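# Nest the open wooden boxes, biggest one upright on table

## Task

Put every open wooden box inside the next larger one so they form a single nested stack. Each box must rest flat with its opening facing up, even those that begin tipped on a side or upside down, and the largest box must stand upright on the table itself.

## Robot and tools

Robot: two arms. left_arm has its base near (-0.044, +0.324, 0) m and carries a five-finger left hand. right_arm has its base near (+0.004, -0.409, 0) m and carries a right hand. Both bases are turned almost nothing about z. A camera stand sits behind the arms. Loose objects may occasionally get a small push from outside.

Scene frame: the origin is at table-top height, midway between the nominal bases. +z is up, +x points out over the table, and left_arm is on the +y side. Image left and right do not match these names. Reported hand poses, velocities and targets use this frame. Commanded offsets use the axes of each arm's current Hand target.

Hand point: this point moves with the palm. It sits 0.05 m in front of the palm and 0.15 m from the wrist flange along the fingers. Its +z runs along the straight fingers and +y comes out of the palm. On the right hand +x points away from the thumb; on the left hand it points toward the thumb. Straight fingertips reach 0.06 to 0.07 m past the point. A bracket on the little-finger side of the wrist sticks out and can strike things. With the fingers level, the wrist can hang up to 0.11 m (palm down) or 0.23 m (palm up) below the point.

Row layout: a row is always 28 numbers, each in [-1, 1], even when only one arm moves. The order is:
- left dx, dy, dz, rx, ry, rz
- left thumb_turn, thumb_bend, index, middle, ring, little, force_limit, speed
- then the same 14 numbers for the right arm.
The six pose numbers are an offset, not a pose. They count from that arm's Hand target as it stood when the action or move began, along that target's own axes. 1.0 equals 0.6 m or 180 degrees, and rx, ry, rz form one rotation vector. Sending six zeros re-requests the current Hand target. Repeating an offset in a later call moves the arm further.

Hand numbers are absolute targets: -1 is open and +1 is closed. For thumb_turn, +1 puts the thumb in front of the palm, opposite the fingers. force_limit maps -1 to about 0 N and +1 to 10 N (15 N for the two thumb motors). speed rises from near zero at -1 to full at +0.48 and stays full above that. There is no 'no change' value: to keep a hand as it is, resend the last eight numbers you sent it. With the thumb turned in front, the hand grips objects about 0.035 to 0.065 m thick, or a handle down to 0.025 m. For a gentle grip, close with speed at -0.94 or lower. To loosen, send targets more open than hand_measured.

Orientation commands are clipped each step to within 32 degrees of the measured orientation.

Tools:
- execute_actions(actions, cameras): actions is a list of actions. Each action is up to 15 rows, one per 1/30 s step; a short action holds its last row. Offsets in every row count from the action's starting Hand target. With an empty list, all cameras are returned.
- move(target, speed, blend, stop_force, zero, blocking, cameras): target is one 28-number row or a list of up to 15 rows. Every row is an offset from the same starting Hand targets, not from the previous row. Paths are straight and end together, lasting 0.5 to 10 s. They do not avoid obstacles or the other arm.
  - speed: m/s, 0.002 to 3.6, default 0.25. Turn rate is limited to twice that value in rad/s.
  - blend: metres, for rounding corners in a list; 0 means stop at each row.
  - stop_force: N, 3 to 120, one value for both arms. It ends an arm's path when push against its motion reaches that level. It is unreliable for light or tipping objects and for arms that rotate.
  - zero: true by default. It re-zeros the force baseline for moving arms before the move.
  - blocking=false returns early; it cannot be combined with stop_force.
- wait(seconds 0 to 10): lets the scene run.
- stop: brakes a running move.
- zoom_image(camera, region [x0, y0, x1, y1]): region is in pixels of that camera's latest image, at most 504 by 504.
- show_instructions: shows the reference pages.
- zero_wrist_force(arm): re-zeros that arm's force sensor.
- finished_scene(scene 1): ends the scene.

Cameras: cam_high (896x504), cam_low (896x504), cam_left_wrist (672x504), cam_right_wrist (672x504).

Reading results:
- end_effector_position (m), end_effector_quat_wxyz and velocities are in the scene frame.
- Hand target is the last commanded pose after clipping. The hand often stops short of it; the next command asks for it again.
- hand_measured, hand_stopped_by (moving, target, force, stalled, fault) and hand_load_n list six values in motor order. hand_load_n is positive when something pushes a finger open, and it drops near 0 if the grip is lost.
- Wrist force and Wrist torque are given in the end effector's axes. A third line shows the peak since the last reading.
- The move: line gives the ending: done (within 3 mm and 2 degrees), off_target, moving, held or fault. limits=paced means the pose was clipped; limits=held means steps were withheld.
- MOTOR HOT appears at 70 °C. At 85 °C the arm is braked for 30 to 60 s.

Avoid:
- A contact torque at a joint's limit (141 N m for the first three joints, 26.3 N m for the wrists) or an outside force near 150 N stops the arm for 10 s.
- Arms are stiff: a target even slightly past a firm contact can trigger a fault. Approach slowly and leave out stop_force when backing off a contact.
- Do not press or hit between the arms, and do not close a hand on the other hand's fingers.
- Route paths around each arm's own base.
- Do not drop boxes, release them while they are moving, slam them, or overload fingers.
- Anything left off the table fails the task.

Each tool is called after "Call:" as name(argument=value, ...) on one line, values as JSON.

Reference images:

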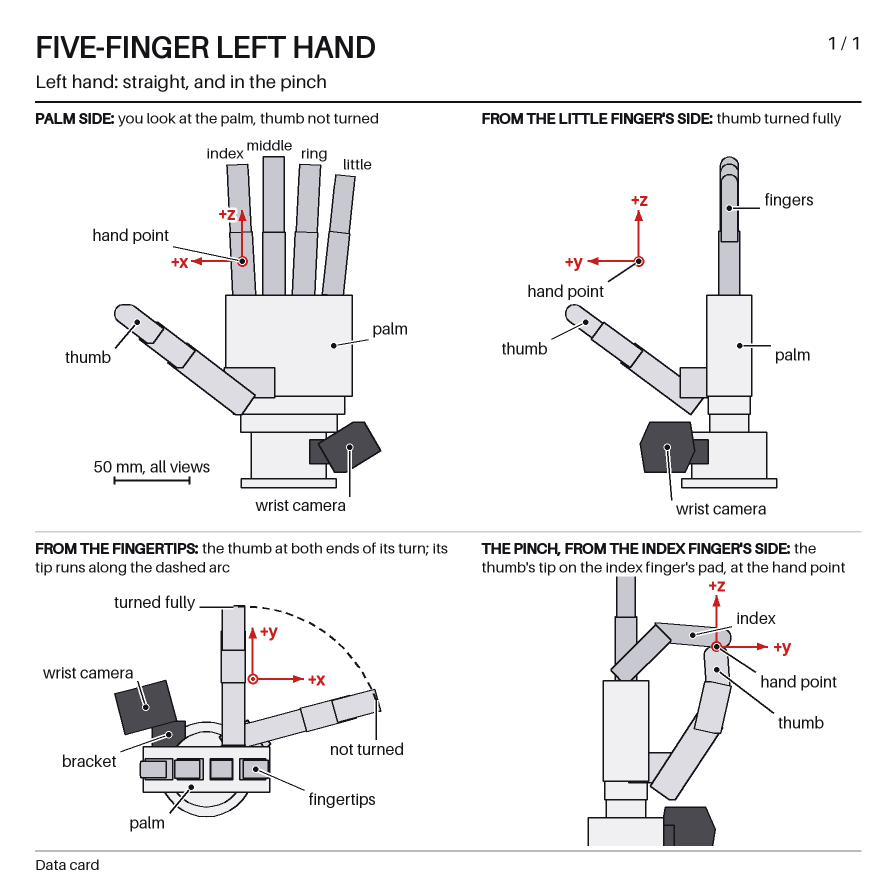

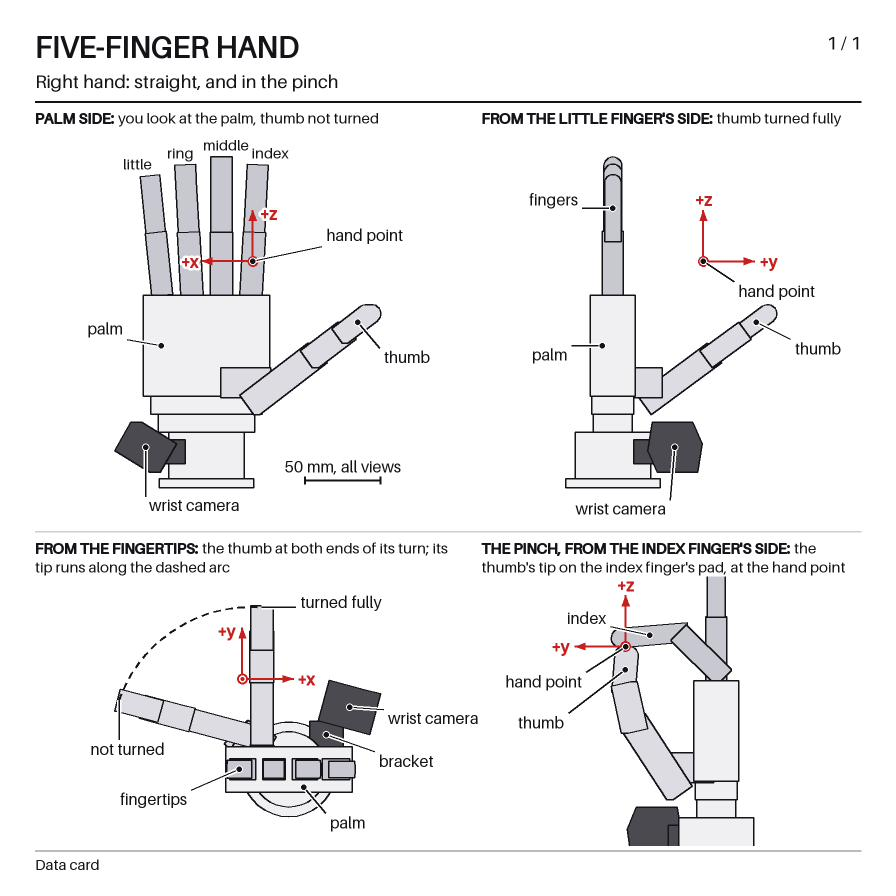

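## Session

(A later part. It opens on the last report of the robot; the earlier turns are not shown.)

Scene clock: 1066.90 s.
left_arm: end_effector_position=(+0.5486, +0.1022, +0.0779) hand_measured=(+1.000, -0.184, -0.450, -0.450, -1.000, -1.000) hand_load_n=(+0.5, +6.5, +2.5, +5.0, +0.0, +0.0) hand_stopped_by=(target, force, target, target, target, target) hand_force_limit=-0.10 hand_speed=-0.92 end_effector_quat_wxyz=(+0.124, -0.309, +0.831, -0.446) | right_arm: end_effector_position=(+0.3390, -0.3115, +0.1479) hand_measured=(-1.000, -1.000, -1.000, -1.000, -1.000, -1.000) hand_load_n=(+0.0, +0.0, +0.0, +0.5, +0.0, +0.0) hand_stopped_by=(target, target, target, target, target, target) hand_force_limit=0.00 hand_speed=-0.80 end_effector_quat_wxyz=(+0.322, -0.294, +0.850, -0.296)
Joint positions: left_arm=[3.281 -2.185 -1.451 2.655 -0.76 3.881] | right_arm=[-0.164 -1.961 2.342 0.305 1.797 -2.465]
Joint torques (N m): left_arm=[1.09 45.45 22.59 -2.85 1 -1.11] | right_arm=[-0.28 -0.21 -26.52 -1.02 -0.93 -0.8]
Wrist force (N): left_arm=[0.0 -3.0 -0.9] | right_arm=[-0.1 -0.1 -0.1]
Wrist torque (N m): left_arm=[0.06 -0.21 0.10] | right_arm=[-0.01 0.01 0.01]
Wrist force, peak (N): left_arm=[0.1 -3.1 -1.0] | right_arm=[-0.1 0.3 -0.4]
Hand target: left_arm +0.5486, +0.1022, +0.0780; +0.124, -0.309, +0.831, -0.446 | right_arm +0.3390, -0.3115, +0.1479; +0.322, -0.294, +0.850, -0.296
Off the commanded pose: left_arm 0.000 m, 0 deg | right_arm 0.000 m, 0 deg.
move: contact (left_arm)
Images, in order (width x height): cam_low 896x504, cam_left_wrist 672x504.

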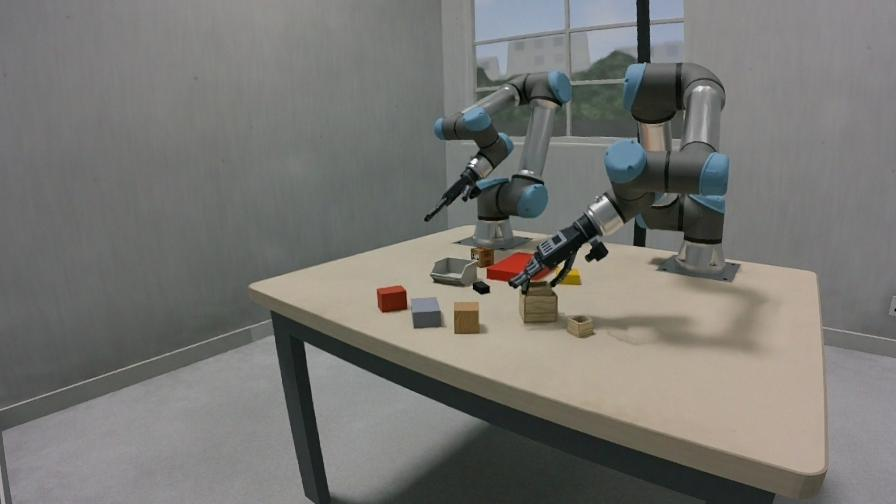

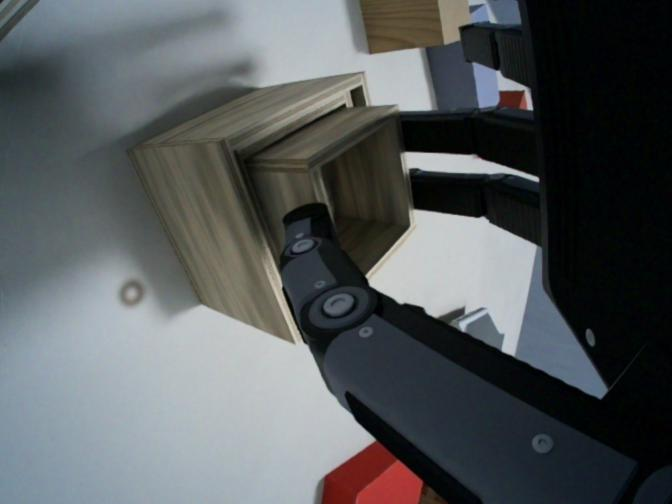

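Call:
move(target=[0.0001,-0.0020,-0.0014,0,0,0,1,0.15,-0.45,-0.45,-1,-1,-0.1,-0.92,0,0,0,0,0,0,-1,-1,-1,-1,-1,-1,0.0,-0.8], speed=0.02)

Call:
move(target=[0,0,0,0,0,0,1,-0.26,-0.45,-0.45,-1,-1,-0.1,-0.98,0,0,0,0,0,0,-1,-1,-1,-1,-1,-1,0.0,-0.8], cameras=["cam_low","cam_left_wrist"])

Call:
zoom_image(camera="cam_left_wrist", region=[100, 60, 440, 340])

Scene clock: 1071.30 s.
left_arm: end_effector_position=(+0.5487, +0.1022, +0.0795) hand_measured=(+1.000, -0.184, -0.450, -0.450, -1.000, -1.000) hand_load_n=(+0.5, +6.5, +2.5, +4.5, +0.0, +0.0) hand_stopped_by=(target, force, target, target, target, target) hand_force_limit=-0.10 hand_speed=-0.92 end_effector_quat_wxyz=(+0.124, -0.309, +0.831, -0.446) | right_arm: end_effector_position=(+0.3390, -0.3115, +0.1479) hand_measured=(-1.000, -1.000, -1.000, -1.000, -1.000, -1.000) hand_load_n=(+0.0, +0.0, +0.0, +0.0, +0.0, +0.0) hand_stopped_by=(target, target, target, target, target, target) hand_force_limit=0.00 hand_speed=-0.80 end_effector_quat_wxyz=(+0.322, -0.294, +0.850, -0.296)
Joint positions: left_arm=[3.281 -2.183 -1.45 2.652 -0.76 3.881] | right_arm=[-0.164 -1.961 2.342 0.305 1.797 -2.465]
Joint torques (N m): left_arm=[4.9 48.87 24.22 -2.41 1.52 0.79] | right_arm=[-1.13 -0.29 -27.15 -0.94 -0.78 -1.01]
Wrist force (N): left_arm=[-0.2 0.5 1.6] | right_arm=[0.0 0.2 -0.2]
Wrist torque (N m): left_arm=[-0.03 -0.17 0.01] | right_arm=[0.04 0.00 0.01]
Wrist force, peak (N): left_arm=[-0.1 -3.1 -0.9] | right_arm=[0.0 0.4 -0.3]
Hand target: left_arm +0.5487, +0.1022, +0.0795; +0.124, -0.309, +0.831, -0.446 | right_arm +0.3390, -0.3115, +0.1479; +0.322, -0.294, +0.850, -0.296
Off the commanded pose: left_arm 0.000 m, 0 deg | right_arm 0.000 m, 0 deg.
move: done

Scene clock: 1073.93 s.
left_arm: end_effector_position=(+0.5487, +0.1022, +0.0795) hand_measured=(+1.000, -0.260, -0.450, -0.450, -1.000, -1.000) hand_load_n=(+0.0, +0.0, +0.0, +0.0, +0.0, +0.0) hand_stopped_by=(target, moving, target, target, target, target) hand_force_limit=-0.10 hand_speed=-0.98 end_effector_quat_wxyz=(+0.124, -0.309, +0.831, -0.446) | right_arm: end_effector_position=(+0.3390, -0.3115, +0.1479) hand_measured=(-1.000, -1.000, -1.000, -1.000, -1.000, -1.000) hand_load_n=(+0.0, +0.0, +0.0, +0.0, +0.0, +0.0) hand_stopped_by=(target, target, target, target, target, target) hand_force_limit=0.00 hand_speed=-0.80 end_effector_quat_wxyz=(+0.322, -0.294, +0.850, -0.296)
Joint positions: left_arm=[3.281 -2.183 -1.45 2.652 -0.76 3.881] | right_arm=[-0.164 -1.961 2.342 0.305 1.797 -2.465]
Joint torques (N m): left_arm=[5.78 29.47 7.86 -0.35 1.64 0.77] | right_arm=[-0.84 -0.21 -27.01 -0.89 -0.74 -0.96]
Wrist force (N): left_arm=[-0.3 0.2 1.5] | right_arm=[0.3 0.1 -0.1]
Wrist torque (N m): left_arm=[-0.04 -0.15 0.01] | right_arm=[0.03 -0.04 0.03]
Wrist force, peak (N): left_arm=[-0.3 0.3 2.1] | right_arm=[0.0 -0.4 -0.4]
Hand target: left_arm +0.5487, +0.1022, +0.0795; +0.124, -0.309, +0.831, -0.446 | right_arm +0.3390, -0.3115, +0.1479; +0.322, -0.294, +0.850, -0.296
Off the commanded pose: left_arm 0.000 m, 0 deg | right_arm 0.000 m, 0 deg.
move: done
Images, in order (width x height): cam_low 896x504, cam_left_wrist 672x504.

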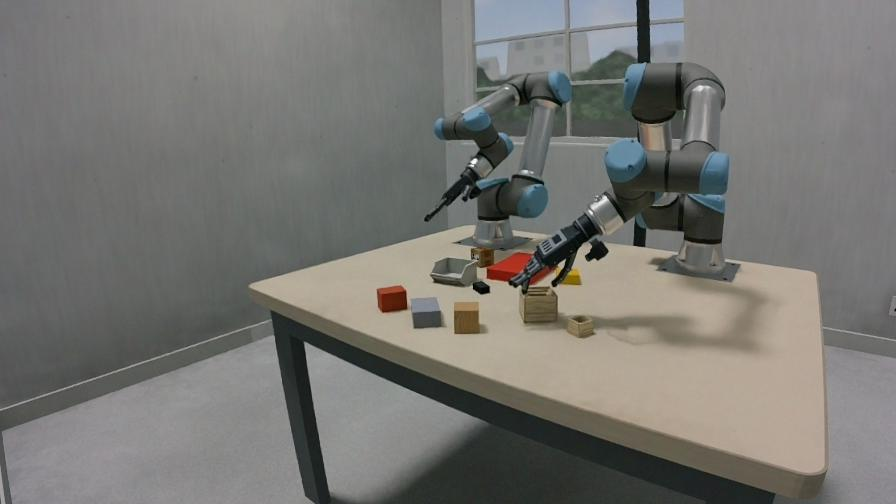

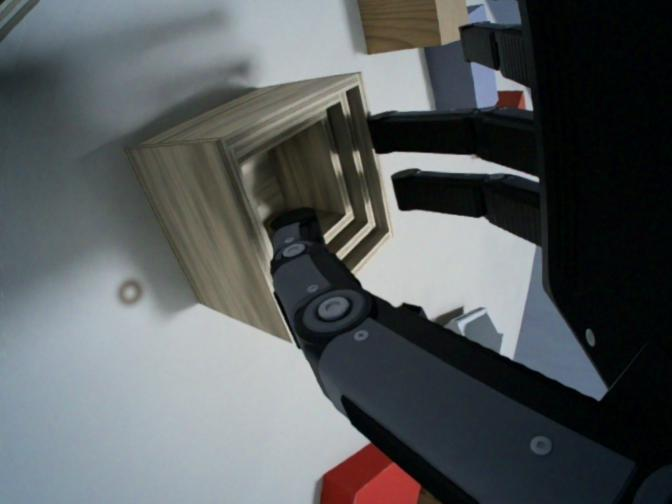

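Scaled by 1.482 from the camera's 672x504 image, which has a finer 960x720 frame.

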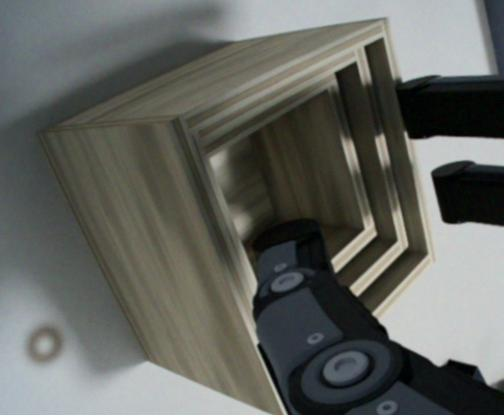

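Call:
move(target=[[0,0,0,0,0,0,1,-1,-0.5,-0.5,-1,-1,-0.1,-0.9,0,0,0,0,0,0,-1,-1,-1,-1,-1,-1,0,-0.8],[0.0082,-0.0953,-0.0669,0,0,0,1,-1,-0.5,-0.5,-1,-1,-0.1,-0.9,0,0,0,0,0,0,-1,-1,-1,-1,-1,-1,0,-0.8]], speed=[0.05, 0.08], cameras=["cam_high","cam_low","cam_left_wrist"])

Scene clock: 1098.30 s.
left_arm: end_effector_position=(+0.5487, +0.1022, +0.0795) hand_measured=(+1.000, -0.966, -0.500, -0.500, -1.000, -1.000) hand_load_n=(+0.0, +0.0, +0.0, +0.0, +0.0, +0.0) hand_stopped_by=(target, moving, target, target, target, target) hand_force_limit=-0.10 hand_speed=-0.90 end_effector_quat_wxyz=(+0.124, -0.309, +0.831, -0.446) | right_arm: end_effector_position=(+0.3390, -0.3115, +0.1479) hand_measured=(-1.000, -1.000, -1.000, -1.000, -1.000, -1.000) hand_load_n=(+0.0, +0.0, +0.0, +0.0, +0.0, +0.0) hand_stopped_by=(target, target, target, target, target, target) hand_force_limit=0.00 hand_speed=-0.80 end_effector_quat_wxyz=(+0.322, -0.294, +0.850, -0.296)
Joint positions: left_arm=[3.281 -2.183 -1.45 2.652 -0.76 3.881] | right_arm=[-0.164 -1.961 2.342 0.305 1.797 -2.465]
Joint torques (N m): left_arm=[5.94 29.86 7.49 -0.23 1.6 0.39] | right_arm=[-0.35 0.73 -27.64 -0.93 -0.85 -0.93]
Wrist force (N): left_arm=[-0.3 0.1 1.7] | right_arm=[-0.2 0.0 0.0]
Wrist torque (N m): left_arm=[-0.05 -0.15 0.01] | right_arm=[0.01 0.03 0.00]
Wrist force, peak (N): left_arm=[-0.2 -0.1 2.0] | right_arm=[0.1 0.0 -0.5]
Hand target: left_arm +0.5487, +0.1022, +0.0795; +0.124, -0.309, +0.831, -0.446 (not the last commanded pose) | right_arm +0.3390, -0.3115, +0.1479; +0.322, -0.294, +0.850, -0.296
Off the commanded pose: left_arm 0.070 m, 0 deg | right_arm 0.000 m, 0 deg.
move: moving (left_arm; no rest 5 s after the path stopped at target 1); path passed 1 of 2 targets
Images, in order (width x height): cam_high 896x504, cam_low 896x504, cam_left_wrist 672x504.

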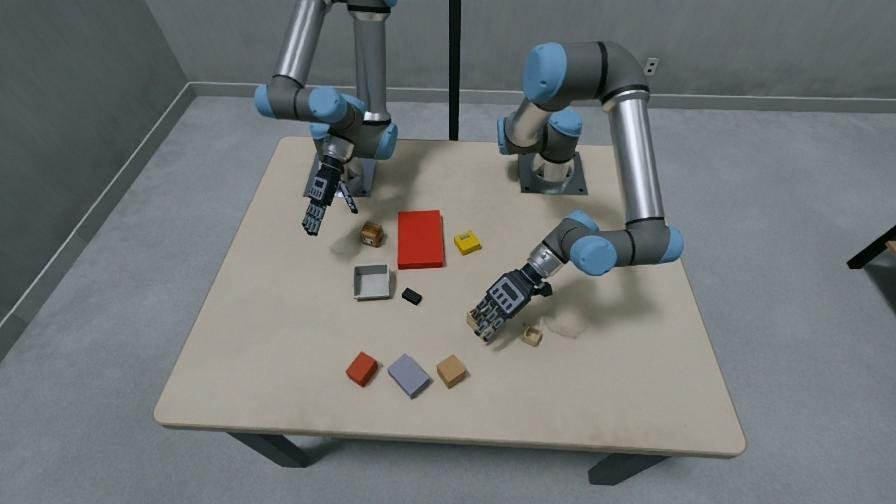

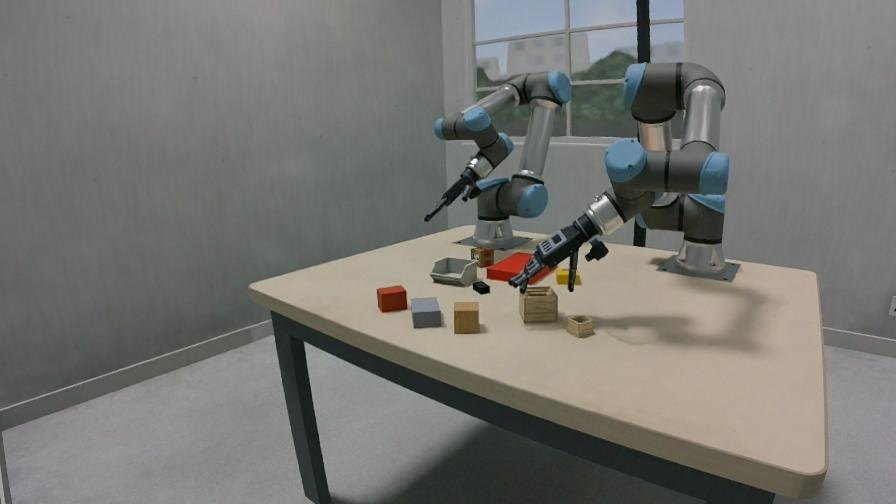

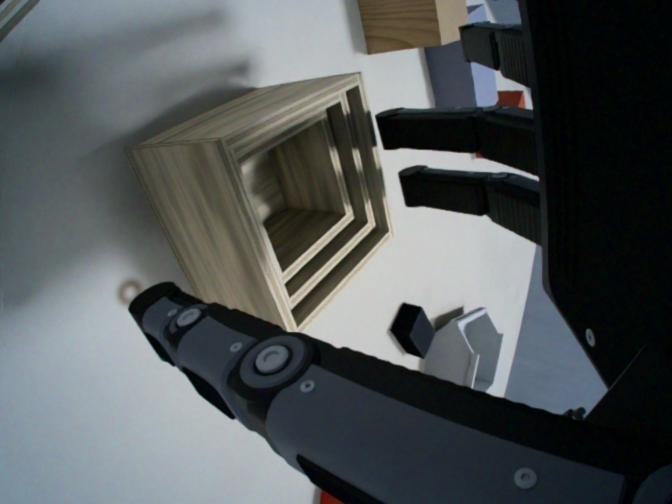

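Call:
move(target=[0.0082,-0.0953,-0.0669,0,0,0,1,-1,-0.5,-0.5,-1,-1,-0.1,-0.9,0,0,0,0,0,0,-1,-1,-1,-1,-1,-1,0,-0.8], speed=0.12, cameras=["cam_high","cam_low","cam_left_wrist"])

Call:
zoom_image(camera="cam_low", region=[505, 270, 615, 345])

Call:
zoom_image(camera="cam_high", region=[450, 300, 570, 370])

Scene clock: 1102.03 s.
left_arm: end_effector_position=(+0.5487, +0.1023, +0.1496) hand_measured=(+1.000, -1.000, -0.500, -0.500, -1.000, -1.000) hand_load_n=(+0.0, +0.0, +0.0, +0.0, +0.0, +0.0) hand_stopped_by=(target, target, target, target, target, target) hand_force_limit=-0.10 hand_speed=-0.90 end_effector_quat_wxyz=(+0.124, -0.309, +0.831, -0.446) | right_arm: end_effector_position=(+0.3390, -0.3115, +0.1479) hand_measured=(-1.000, -1.000, -1.000, -1.000, -1.000, -1.000) hand_load_n=(-0.5, +0.0, -0.5, +0.0, +0.0, +0.0) hand_stopped_by=(target, target, target, target, target, target) hand_force_limit=0.00 hand_speed=-0.80 end_effector_quat_wxyz=(+0.322, -0.294, +0.850, -0.296)
Joint positions: left_arm=[3.281 -2.116 -1.366 2.501 -0.76 3.881] | right_arm=[-0.164 -1.961 2.342 0.305 1.797 -2.465]
Joint torques (N m): left_arm=[5.72 26.65 6.71 -0.95 2.03 0.46] | right_arm=[-0.27 -0.09 -28 -0.99 -0.76 -0.77]
Wrist force (N): left_arm=[-0.1 0.2 1.6] | right_arm=[0.1 -0.1 -0.2]
Wrist torque (N m): left_arm=[-0.05 -0.17 0.01] | right_arm=[-0.01 -0.01 0.01]
Wrist force, peak (N): left_arm=[-0.4 1.2 2.4] | right_arm=[-0.2 0.3 -0.5]
Hand target: left_arm +0.5486, +0.1023, +0.1495; +0.124, -0.309, +0.831, -0.446 | right_arm +0.3390, -0.3115, +0.1479; +0.322, -0.294, +0.850, -0.296
Off the commanded pose: left_arm 0.000 m, 0 deg | right_arm 0.000 m, 0 deg.
move: done
Images, in order (width x height): cam_high 896x504, cam_low 896x504, cam_left_wrist 672x504.

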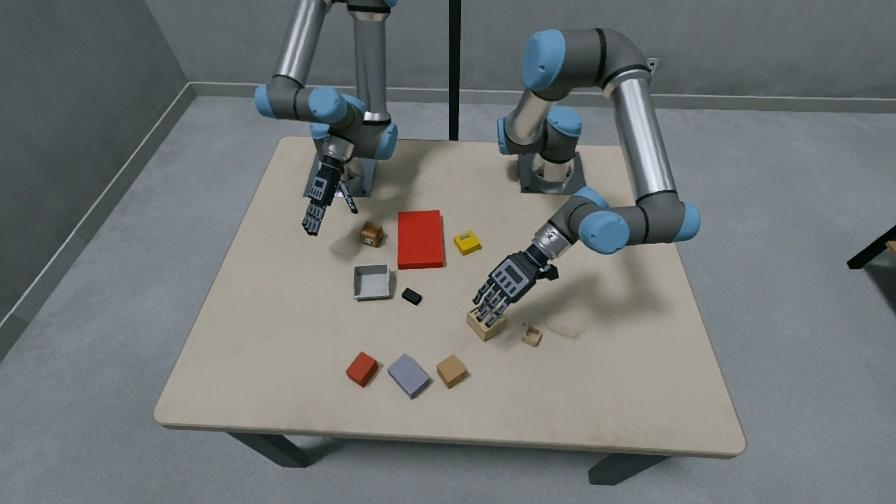

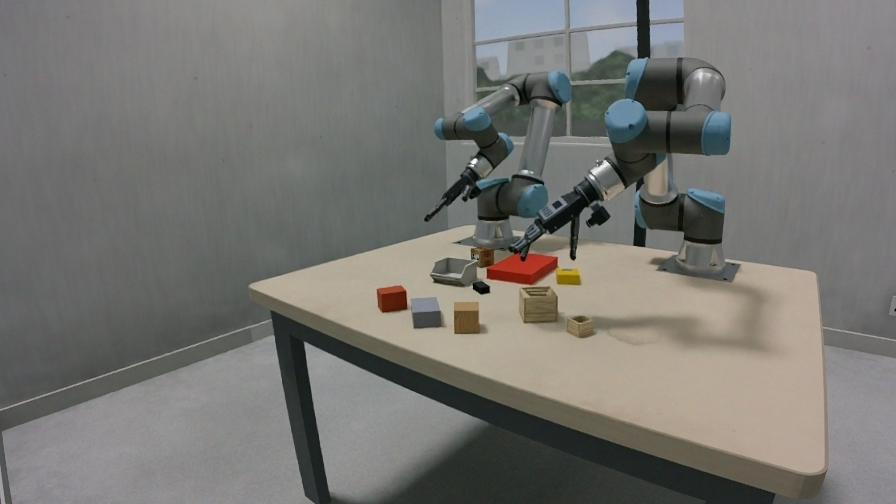

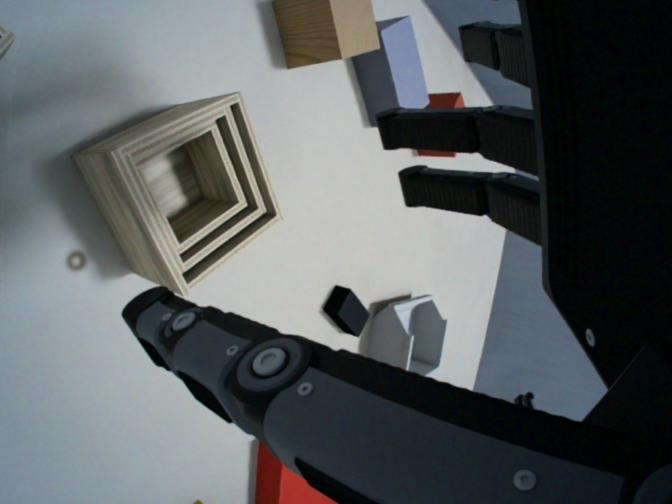

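Scaled by 4.582 from the camera's 896x504 image, which has a finer 1280x720 frame.

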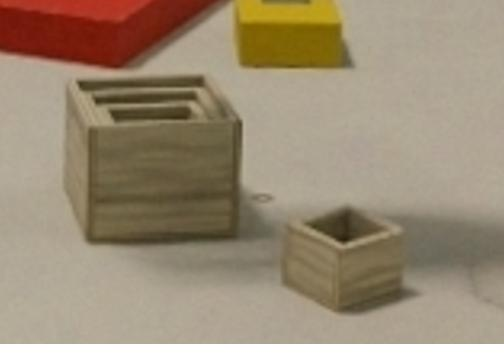

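Scaled by 4.200 from the camera's 896x504 image, which has a finer 1280x720 frame.

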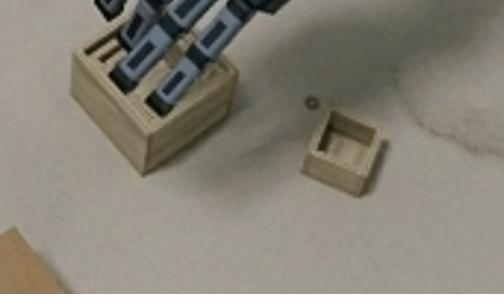

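Call:
zoom_image(camera="cam_left_wrist", region=[60, 80, 300, 300])

Call:
zoom_image(camera="cam_low", region=[510, 275, 600, 340])

Call:
zoom_image(camera="cam_low", region=[560, 308, 600, 340])

Call:
zoom_image(camera="cam_high", region=[515, 315, 555, 355])

Scaled by 2.100 from the camera's 672x504 image, which has a finer 960x720 frame.

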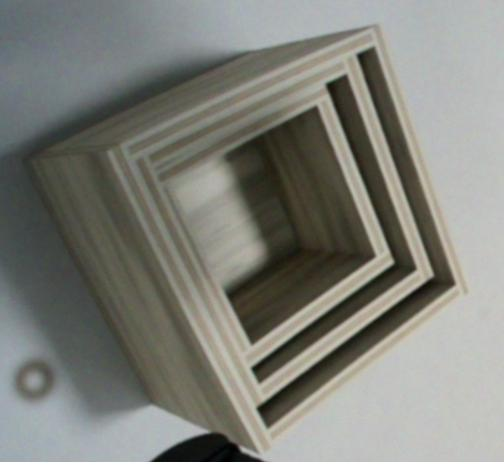

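Scaled by 5.600 from the camera's 896x504 image, which has a finer 1280x720 frame.

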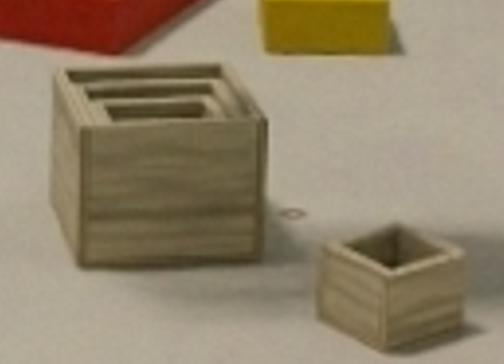

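Scaled by 12.600 from the camera's 896x504 image, which has a finer 1280x720 frame.

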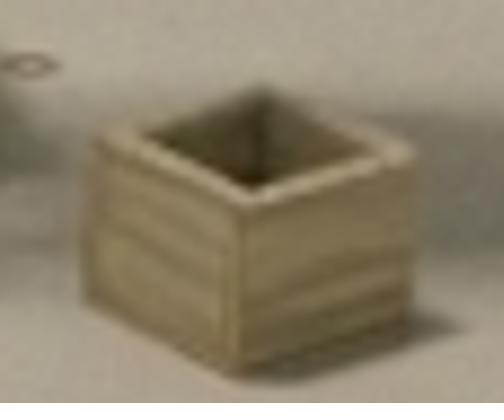

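Scaled by 12.600 from the camera's 896x504 image, which has a finer 1280x720 frame.

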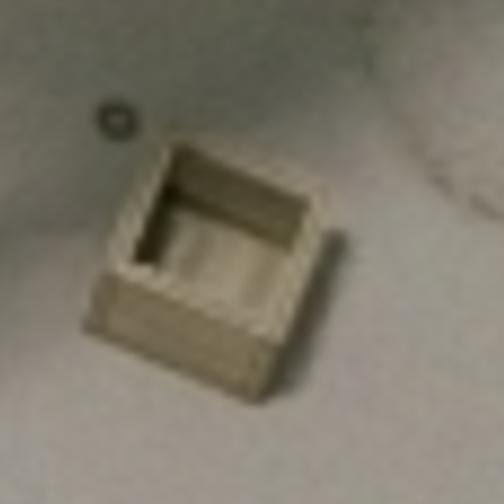

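Call:
move(target=[-0.1577,0.0708,-0.0053,0.0054,-0.1402,-0.0711,1,-1,0,0,-1,-1,-0.1,-0.5,0,0,0,0,0,0,-1,-1,-1,-1,-1,-1,0,-0.8], speed=0.15, cameras=["cam_high","cam_low","cam_left_wrist"])

Call:
zoom_image(camera="cam_low", region=[530, 260, 630, 340])

Call:
zoom_image(camera="cam_low", region=[515, 280, 565, 325])

Call:
zoom_image(camera="cam_high", region=[455, 295, 555, 365])

Scene clock: 1174.57 s.
left_arm: end_effector_position=(+0.6035, +0.1810, +0.1099) hand_measured=(+1.000, -1.000, +0.000, +0.000, -1.000, -1.000) hand_load_n=(+0.0, -0.5, +0.0, +0.0, +0.0, +0.0) hand_stopped_by=(target, target, target, target, target, target) hand_force_limit=-0.10 hand_speed=-0.50 end_effector_quat_wxyz=(+0.254, -0.488, +0.741, -0.385) | right_arm: end_effector_position=(+0.3390, -0.3115, +0.1479) hand_measured=(-1.000, -1.000, -1.000, -1.000, -1.000, -1.000) hand_load_n=(+0.0, +0.0, +0.0, +0.0, +0.0, +0.0) hand_stopped_by=(target, target, target, target, target, target) hand_force_limit=0.00 hand_speed=-0.80 end_effector_quat_wxyz=(+0.322, -0.294, +0.850, -0.296)
Joint positions: left_arm=[3.313 -2.045 -1.52 2.868 -1.107 3.501] | right_arm=[-0.164 -1.961 2.342 0.305 1.797 -2.465]
Joint torques (N m): left_arm=[-6.43 42.44 27.92 -1.54 1.75 0.23] | right_arm=[-0.08 0.52 -27.65 -1.04 -0.79 -0.89]
Wrist force (N): left_arm=[-0.1 0.6 1.7] | right_arm=[0.1 0.1 -0.4]
Wrist torque (N m): left_arm=[0.03 -0.13 -0.10] | right_arm=[0.04 0.00 0.03]
Wrist force, peak (N): left_arm=[-0.1 0.4 2.0] | right_arm=[-0.3 -0.1 -0.4]
Hand target: left_arm +0.6035, +0.1810, +0.1100; +0.254, -0.488, +0.741, -0.385 | right_arm +0.3390, -0.3115, +0.1479; +0.322, -0.294, +0.850, -0.296
Off the commanded pose: left_arm 0.000 m, 0 deg | right_arm 0.000 m, 0 deg.
move: done
Images, in order (width x height): cam_high 896x504, cam_low 896x504, cam_left_wrist 672x504.

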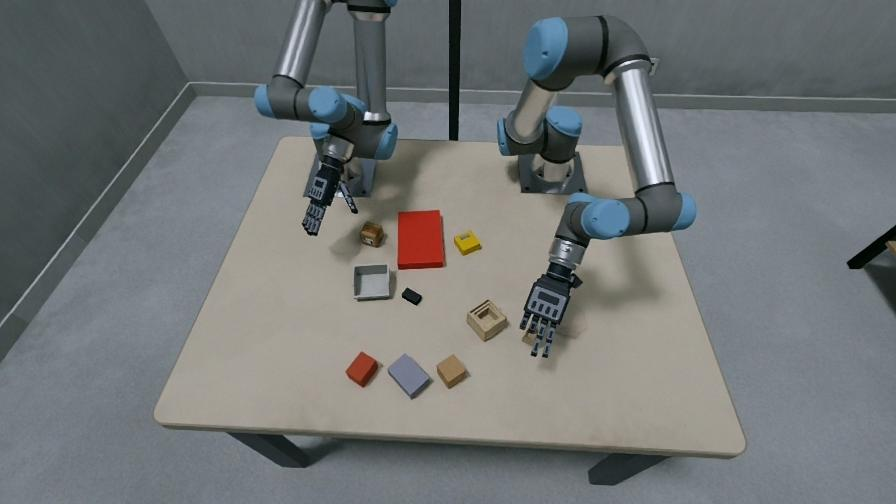

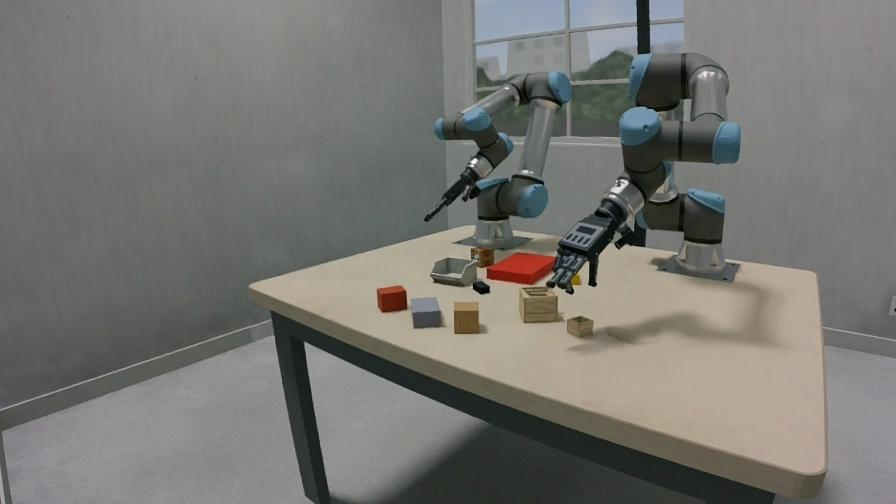

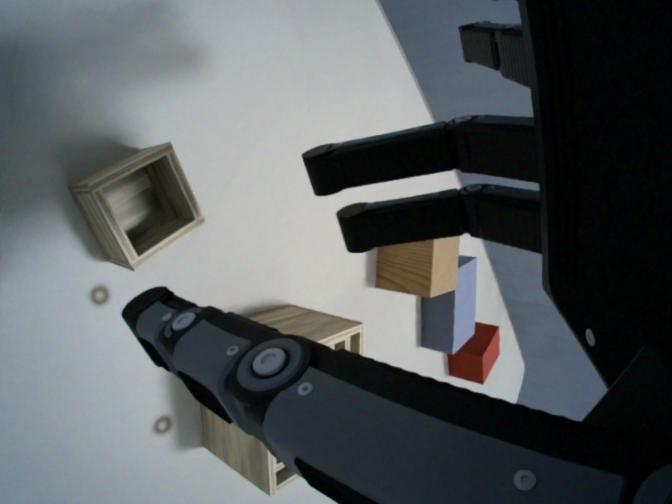

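Scaled by 5.040 from the camera's 896x504 image, which has a finer 1280x720 frame.

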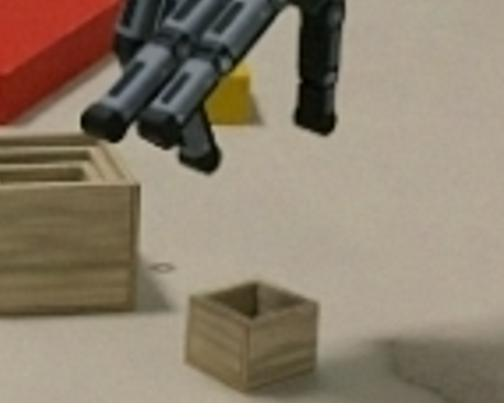

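Scaled by 10.080 from the camera's 896x504 image, which has a finer 1280x720 frame.

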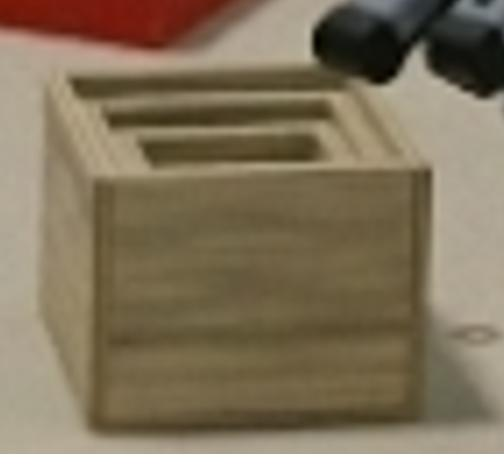

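Scaled by 5.040 from the camera's 896x504 image, which has a finer 1280x720 frame.

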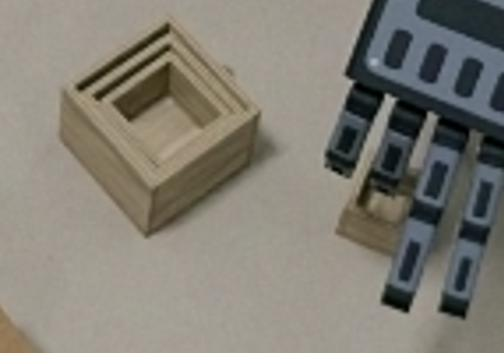

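Call:
zoom_image(camera="cam_left_wrist", region=[50, 120, 230, 300])

Call:
zoom_image(camera="cam_high", region=[462, 295, 512, 345])

Scaled by 2.800 from the camera's 672x504 image, which has a finer 960x720 frame.

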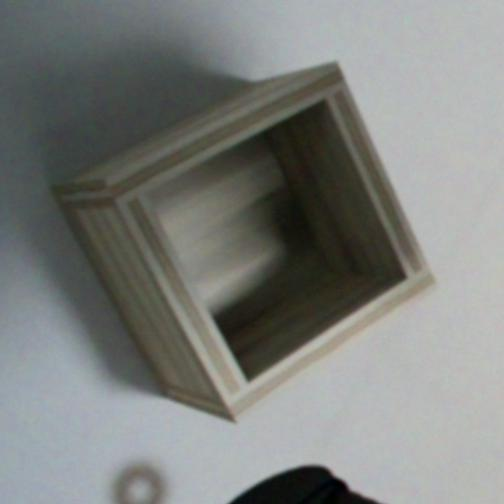

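Scaled by 10.080 from the camera's 896x504 image, which has a finer 1280x720 frame.

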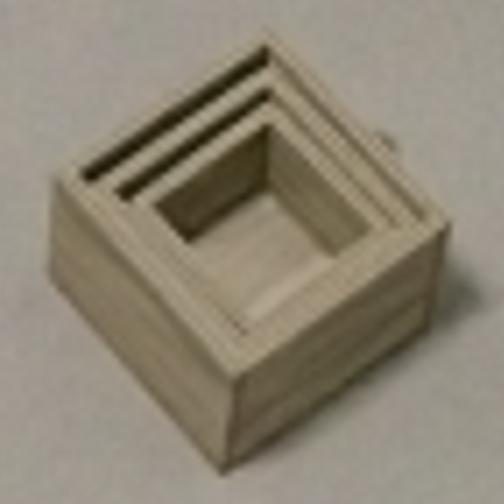

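Call:
move(target=[-0.0267,0.0546,0.0383,0,0,0,1,-1,0,0,-1,-1,-0.1,-0.5,0,0,0,0,0,0,-1,-1,-1,-1,-1,-1,0,-0.8], speed=0.1, cameras=["cam_high","cam_low","cam_left_wrist"])

Call:
zoom_image(camera="cam_low", region=[550, 280, 620, 340])

Call:
zoom_image(camera="cam_left_wrist", region=[0, 100, 360, 370])

Call:
zoom_image(camera="cam_high", region=[505, 300, 575, 360])

Scene clock: 1234.20 s.
left_arm: end_effector_position=(+0.6098, +0.1957, +0.0698) hand_measured=(+1.000, -1.000, +0.000, +0.000, -1.000, -1.000) hand_load_n=(+0.0, +0.0, +0.0, +0.0, +0.0, +0.0) hand_stopped_by=(target, target, target, target, target, target) hand_force_limit=-0.10 hand_speed=-0.50 end_effector_quat_wxyz=(+0.254, -0.488, +0.741, -0.385) | right_arm: end_effector_position=(+0.3390, -0.3115, +0.1479) hand_measured=(-1.000, -1.000, -1.000, -1.000, -1.000, -1.000) hand_load_n=(+0.0, +0.0, +0.0, +0.0, +0.0, +0.0) hand_stopped_by=(target, target, target, target, target, target) hand_force_limit=0.00 hand_speed=-0.80 end_effector_quat_wxyz=(+0.322, -0.294, +0.850, -0.296)
Joint positions: left_arm=[3.34 -2.101 -1.548 2.943 -1.086 3.521] | right_arm=[-0.164 -1.961 2.342 0.305 1.797 -2.465]
Joint torques (N m): left_arm=[-6.4 47.81 26.57 -2.09 -1.36 -1.45] | right_arm=[-0.76 -0.04 -27.54 -1.04 -0.79 -0.92]
Wrist force (N): left_arm=[-0.2 0.4 1.4] | right_arm=[0.2 -0.1 -0.2]
Wrist torque (N m): left_arm=[0.02 -0.13 -0.09] | right_arm=[-0.01 -0.03 0.02]
Wrist force, peak (N): left_arm=[-0.5 1.2 2.1] | right_arm=[0.0 0.0 -0.6]
Hand target: left_arm +0.6099, +0.1957, +0.0700; +0.254, -0.488, +0.741, -0.385 | right_arm +0.3390, -0.3115, +0.1479; +0.322, -0.294, +0.850, -0.296
Off the commanded pose: left_arm 0.000 m, 0 deg | right_arm 0.000 m, 0 deg.
move: done
Images, in order (width x height): cam_high 896x504, cam_low 896x504, cam_left_wrist 672x504.

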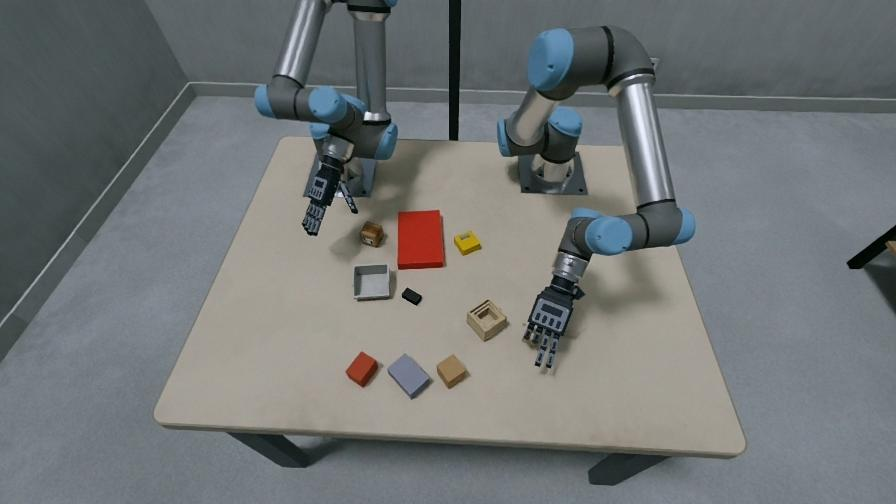

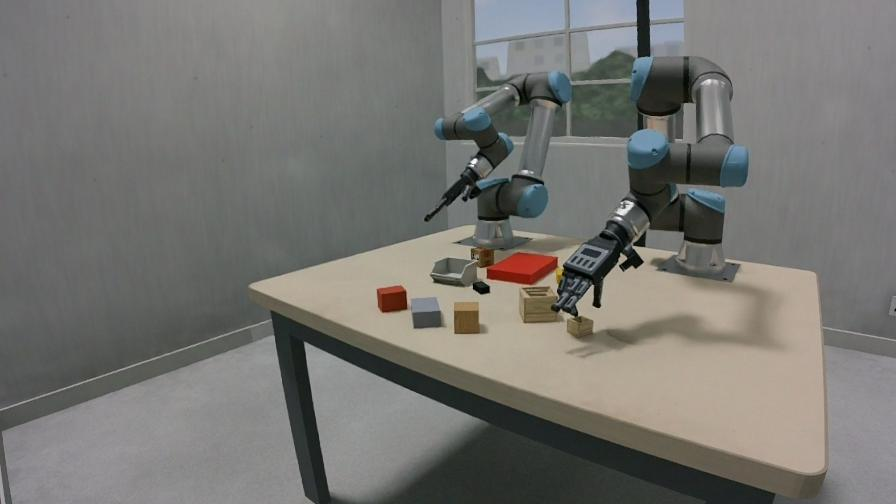

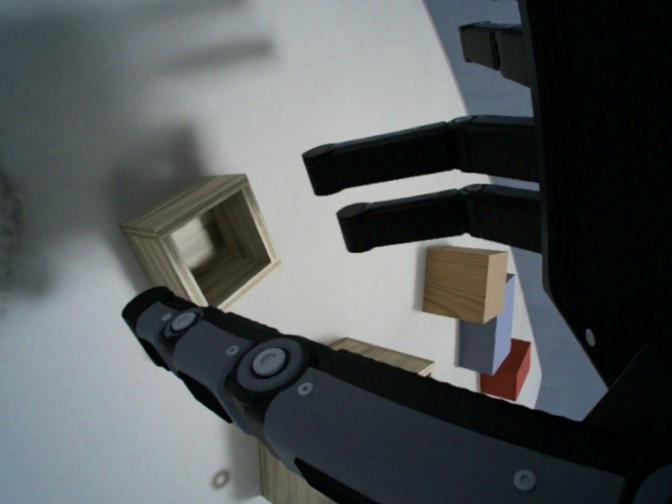

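Scaled by 7.200 from the camera's 896x504 image, which has a finer 1280x720 frame.

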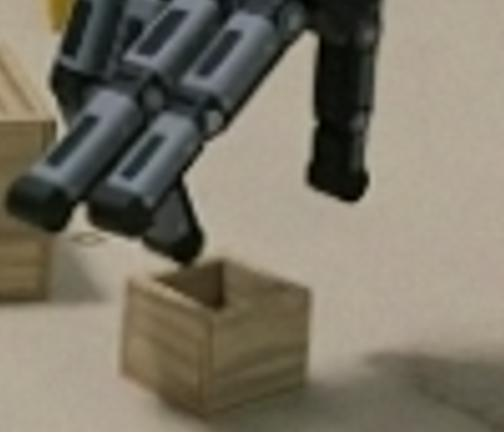

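Scaled by 1.400 from the camera's 672x504 image, which has a finer 960x720 frame.

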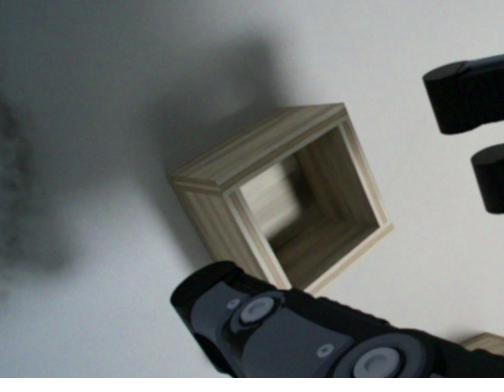

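Scaled by 7.200 from the camera's 896x504 image, which has a finer 1280x720 frame.

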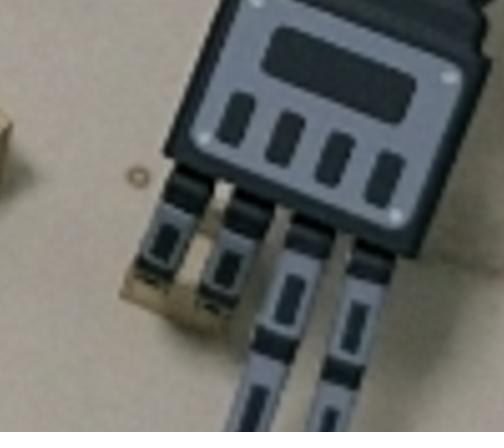

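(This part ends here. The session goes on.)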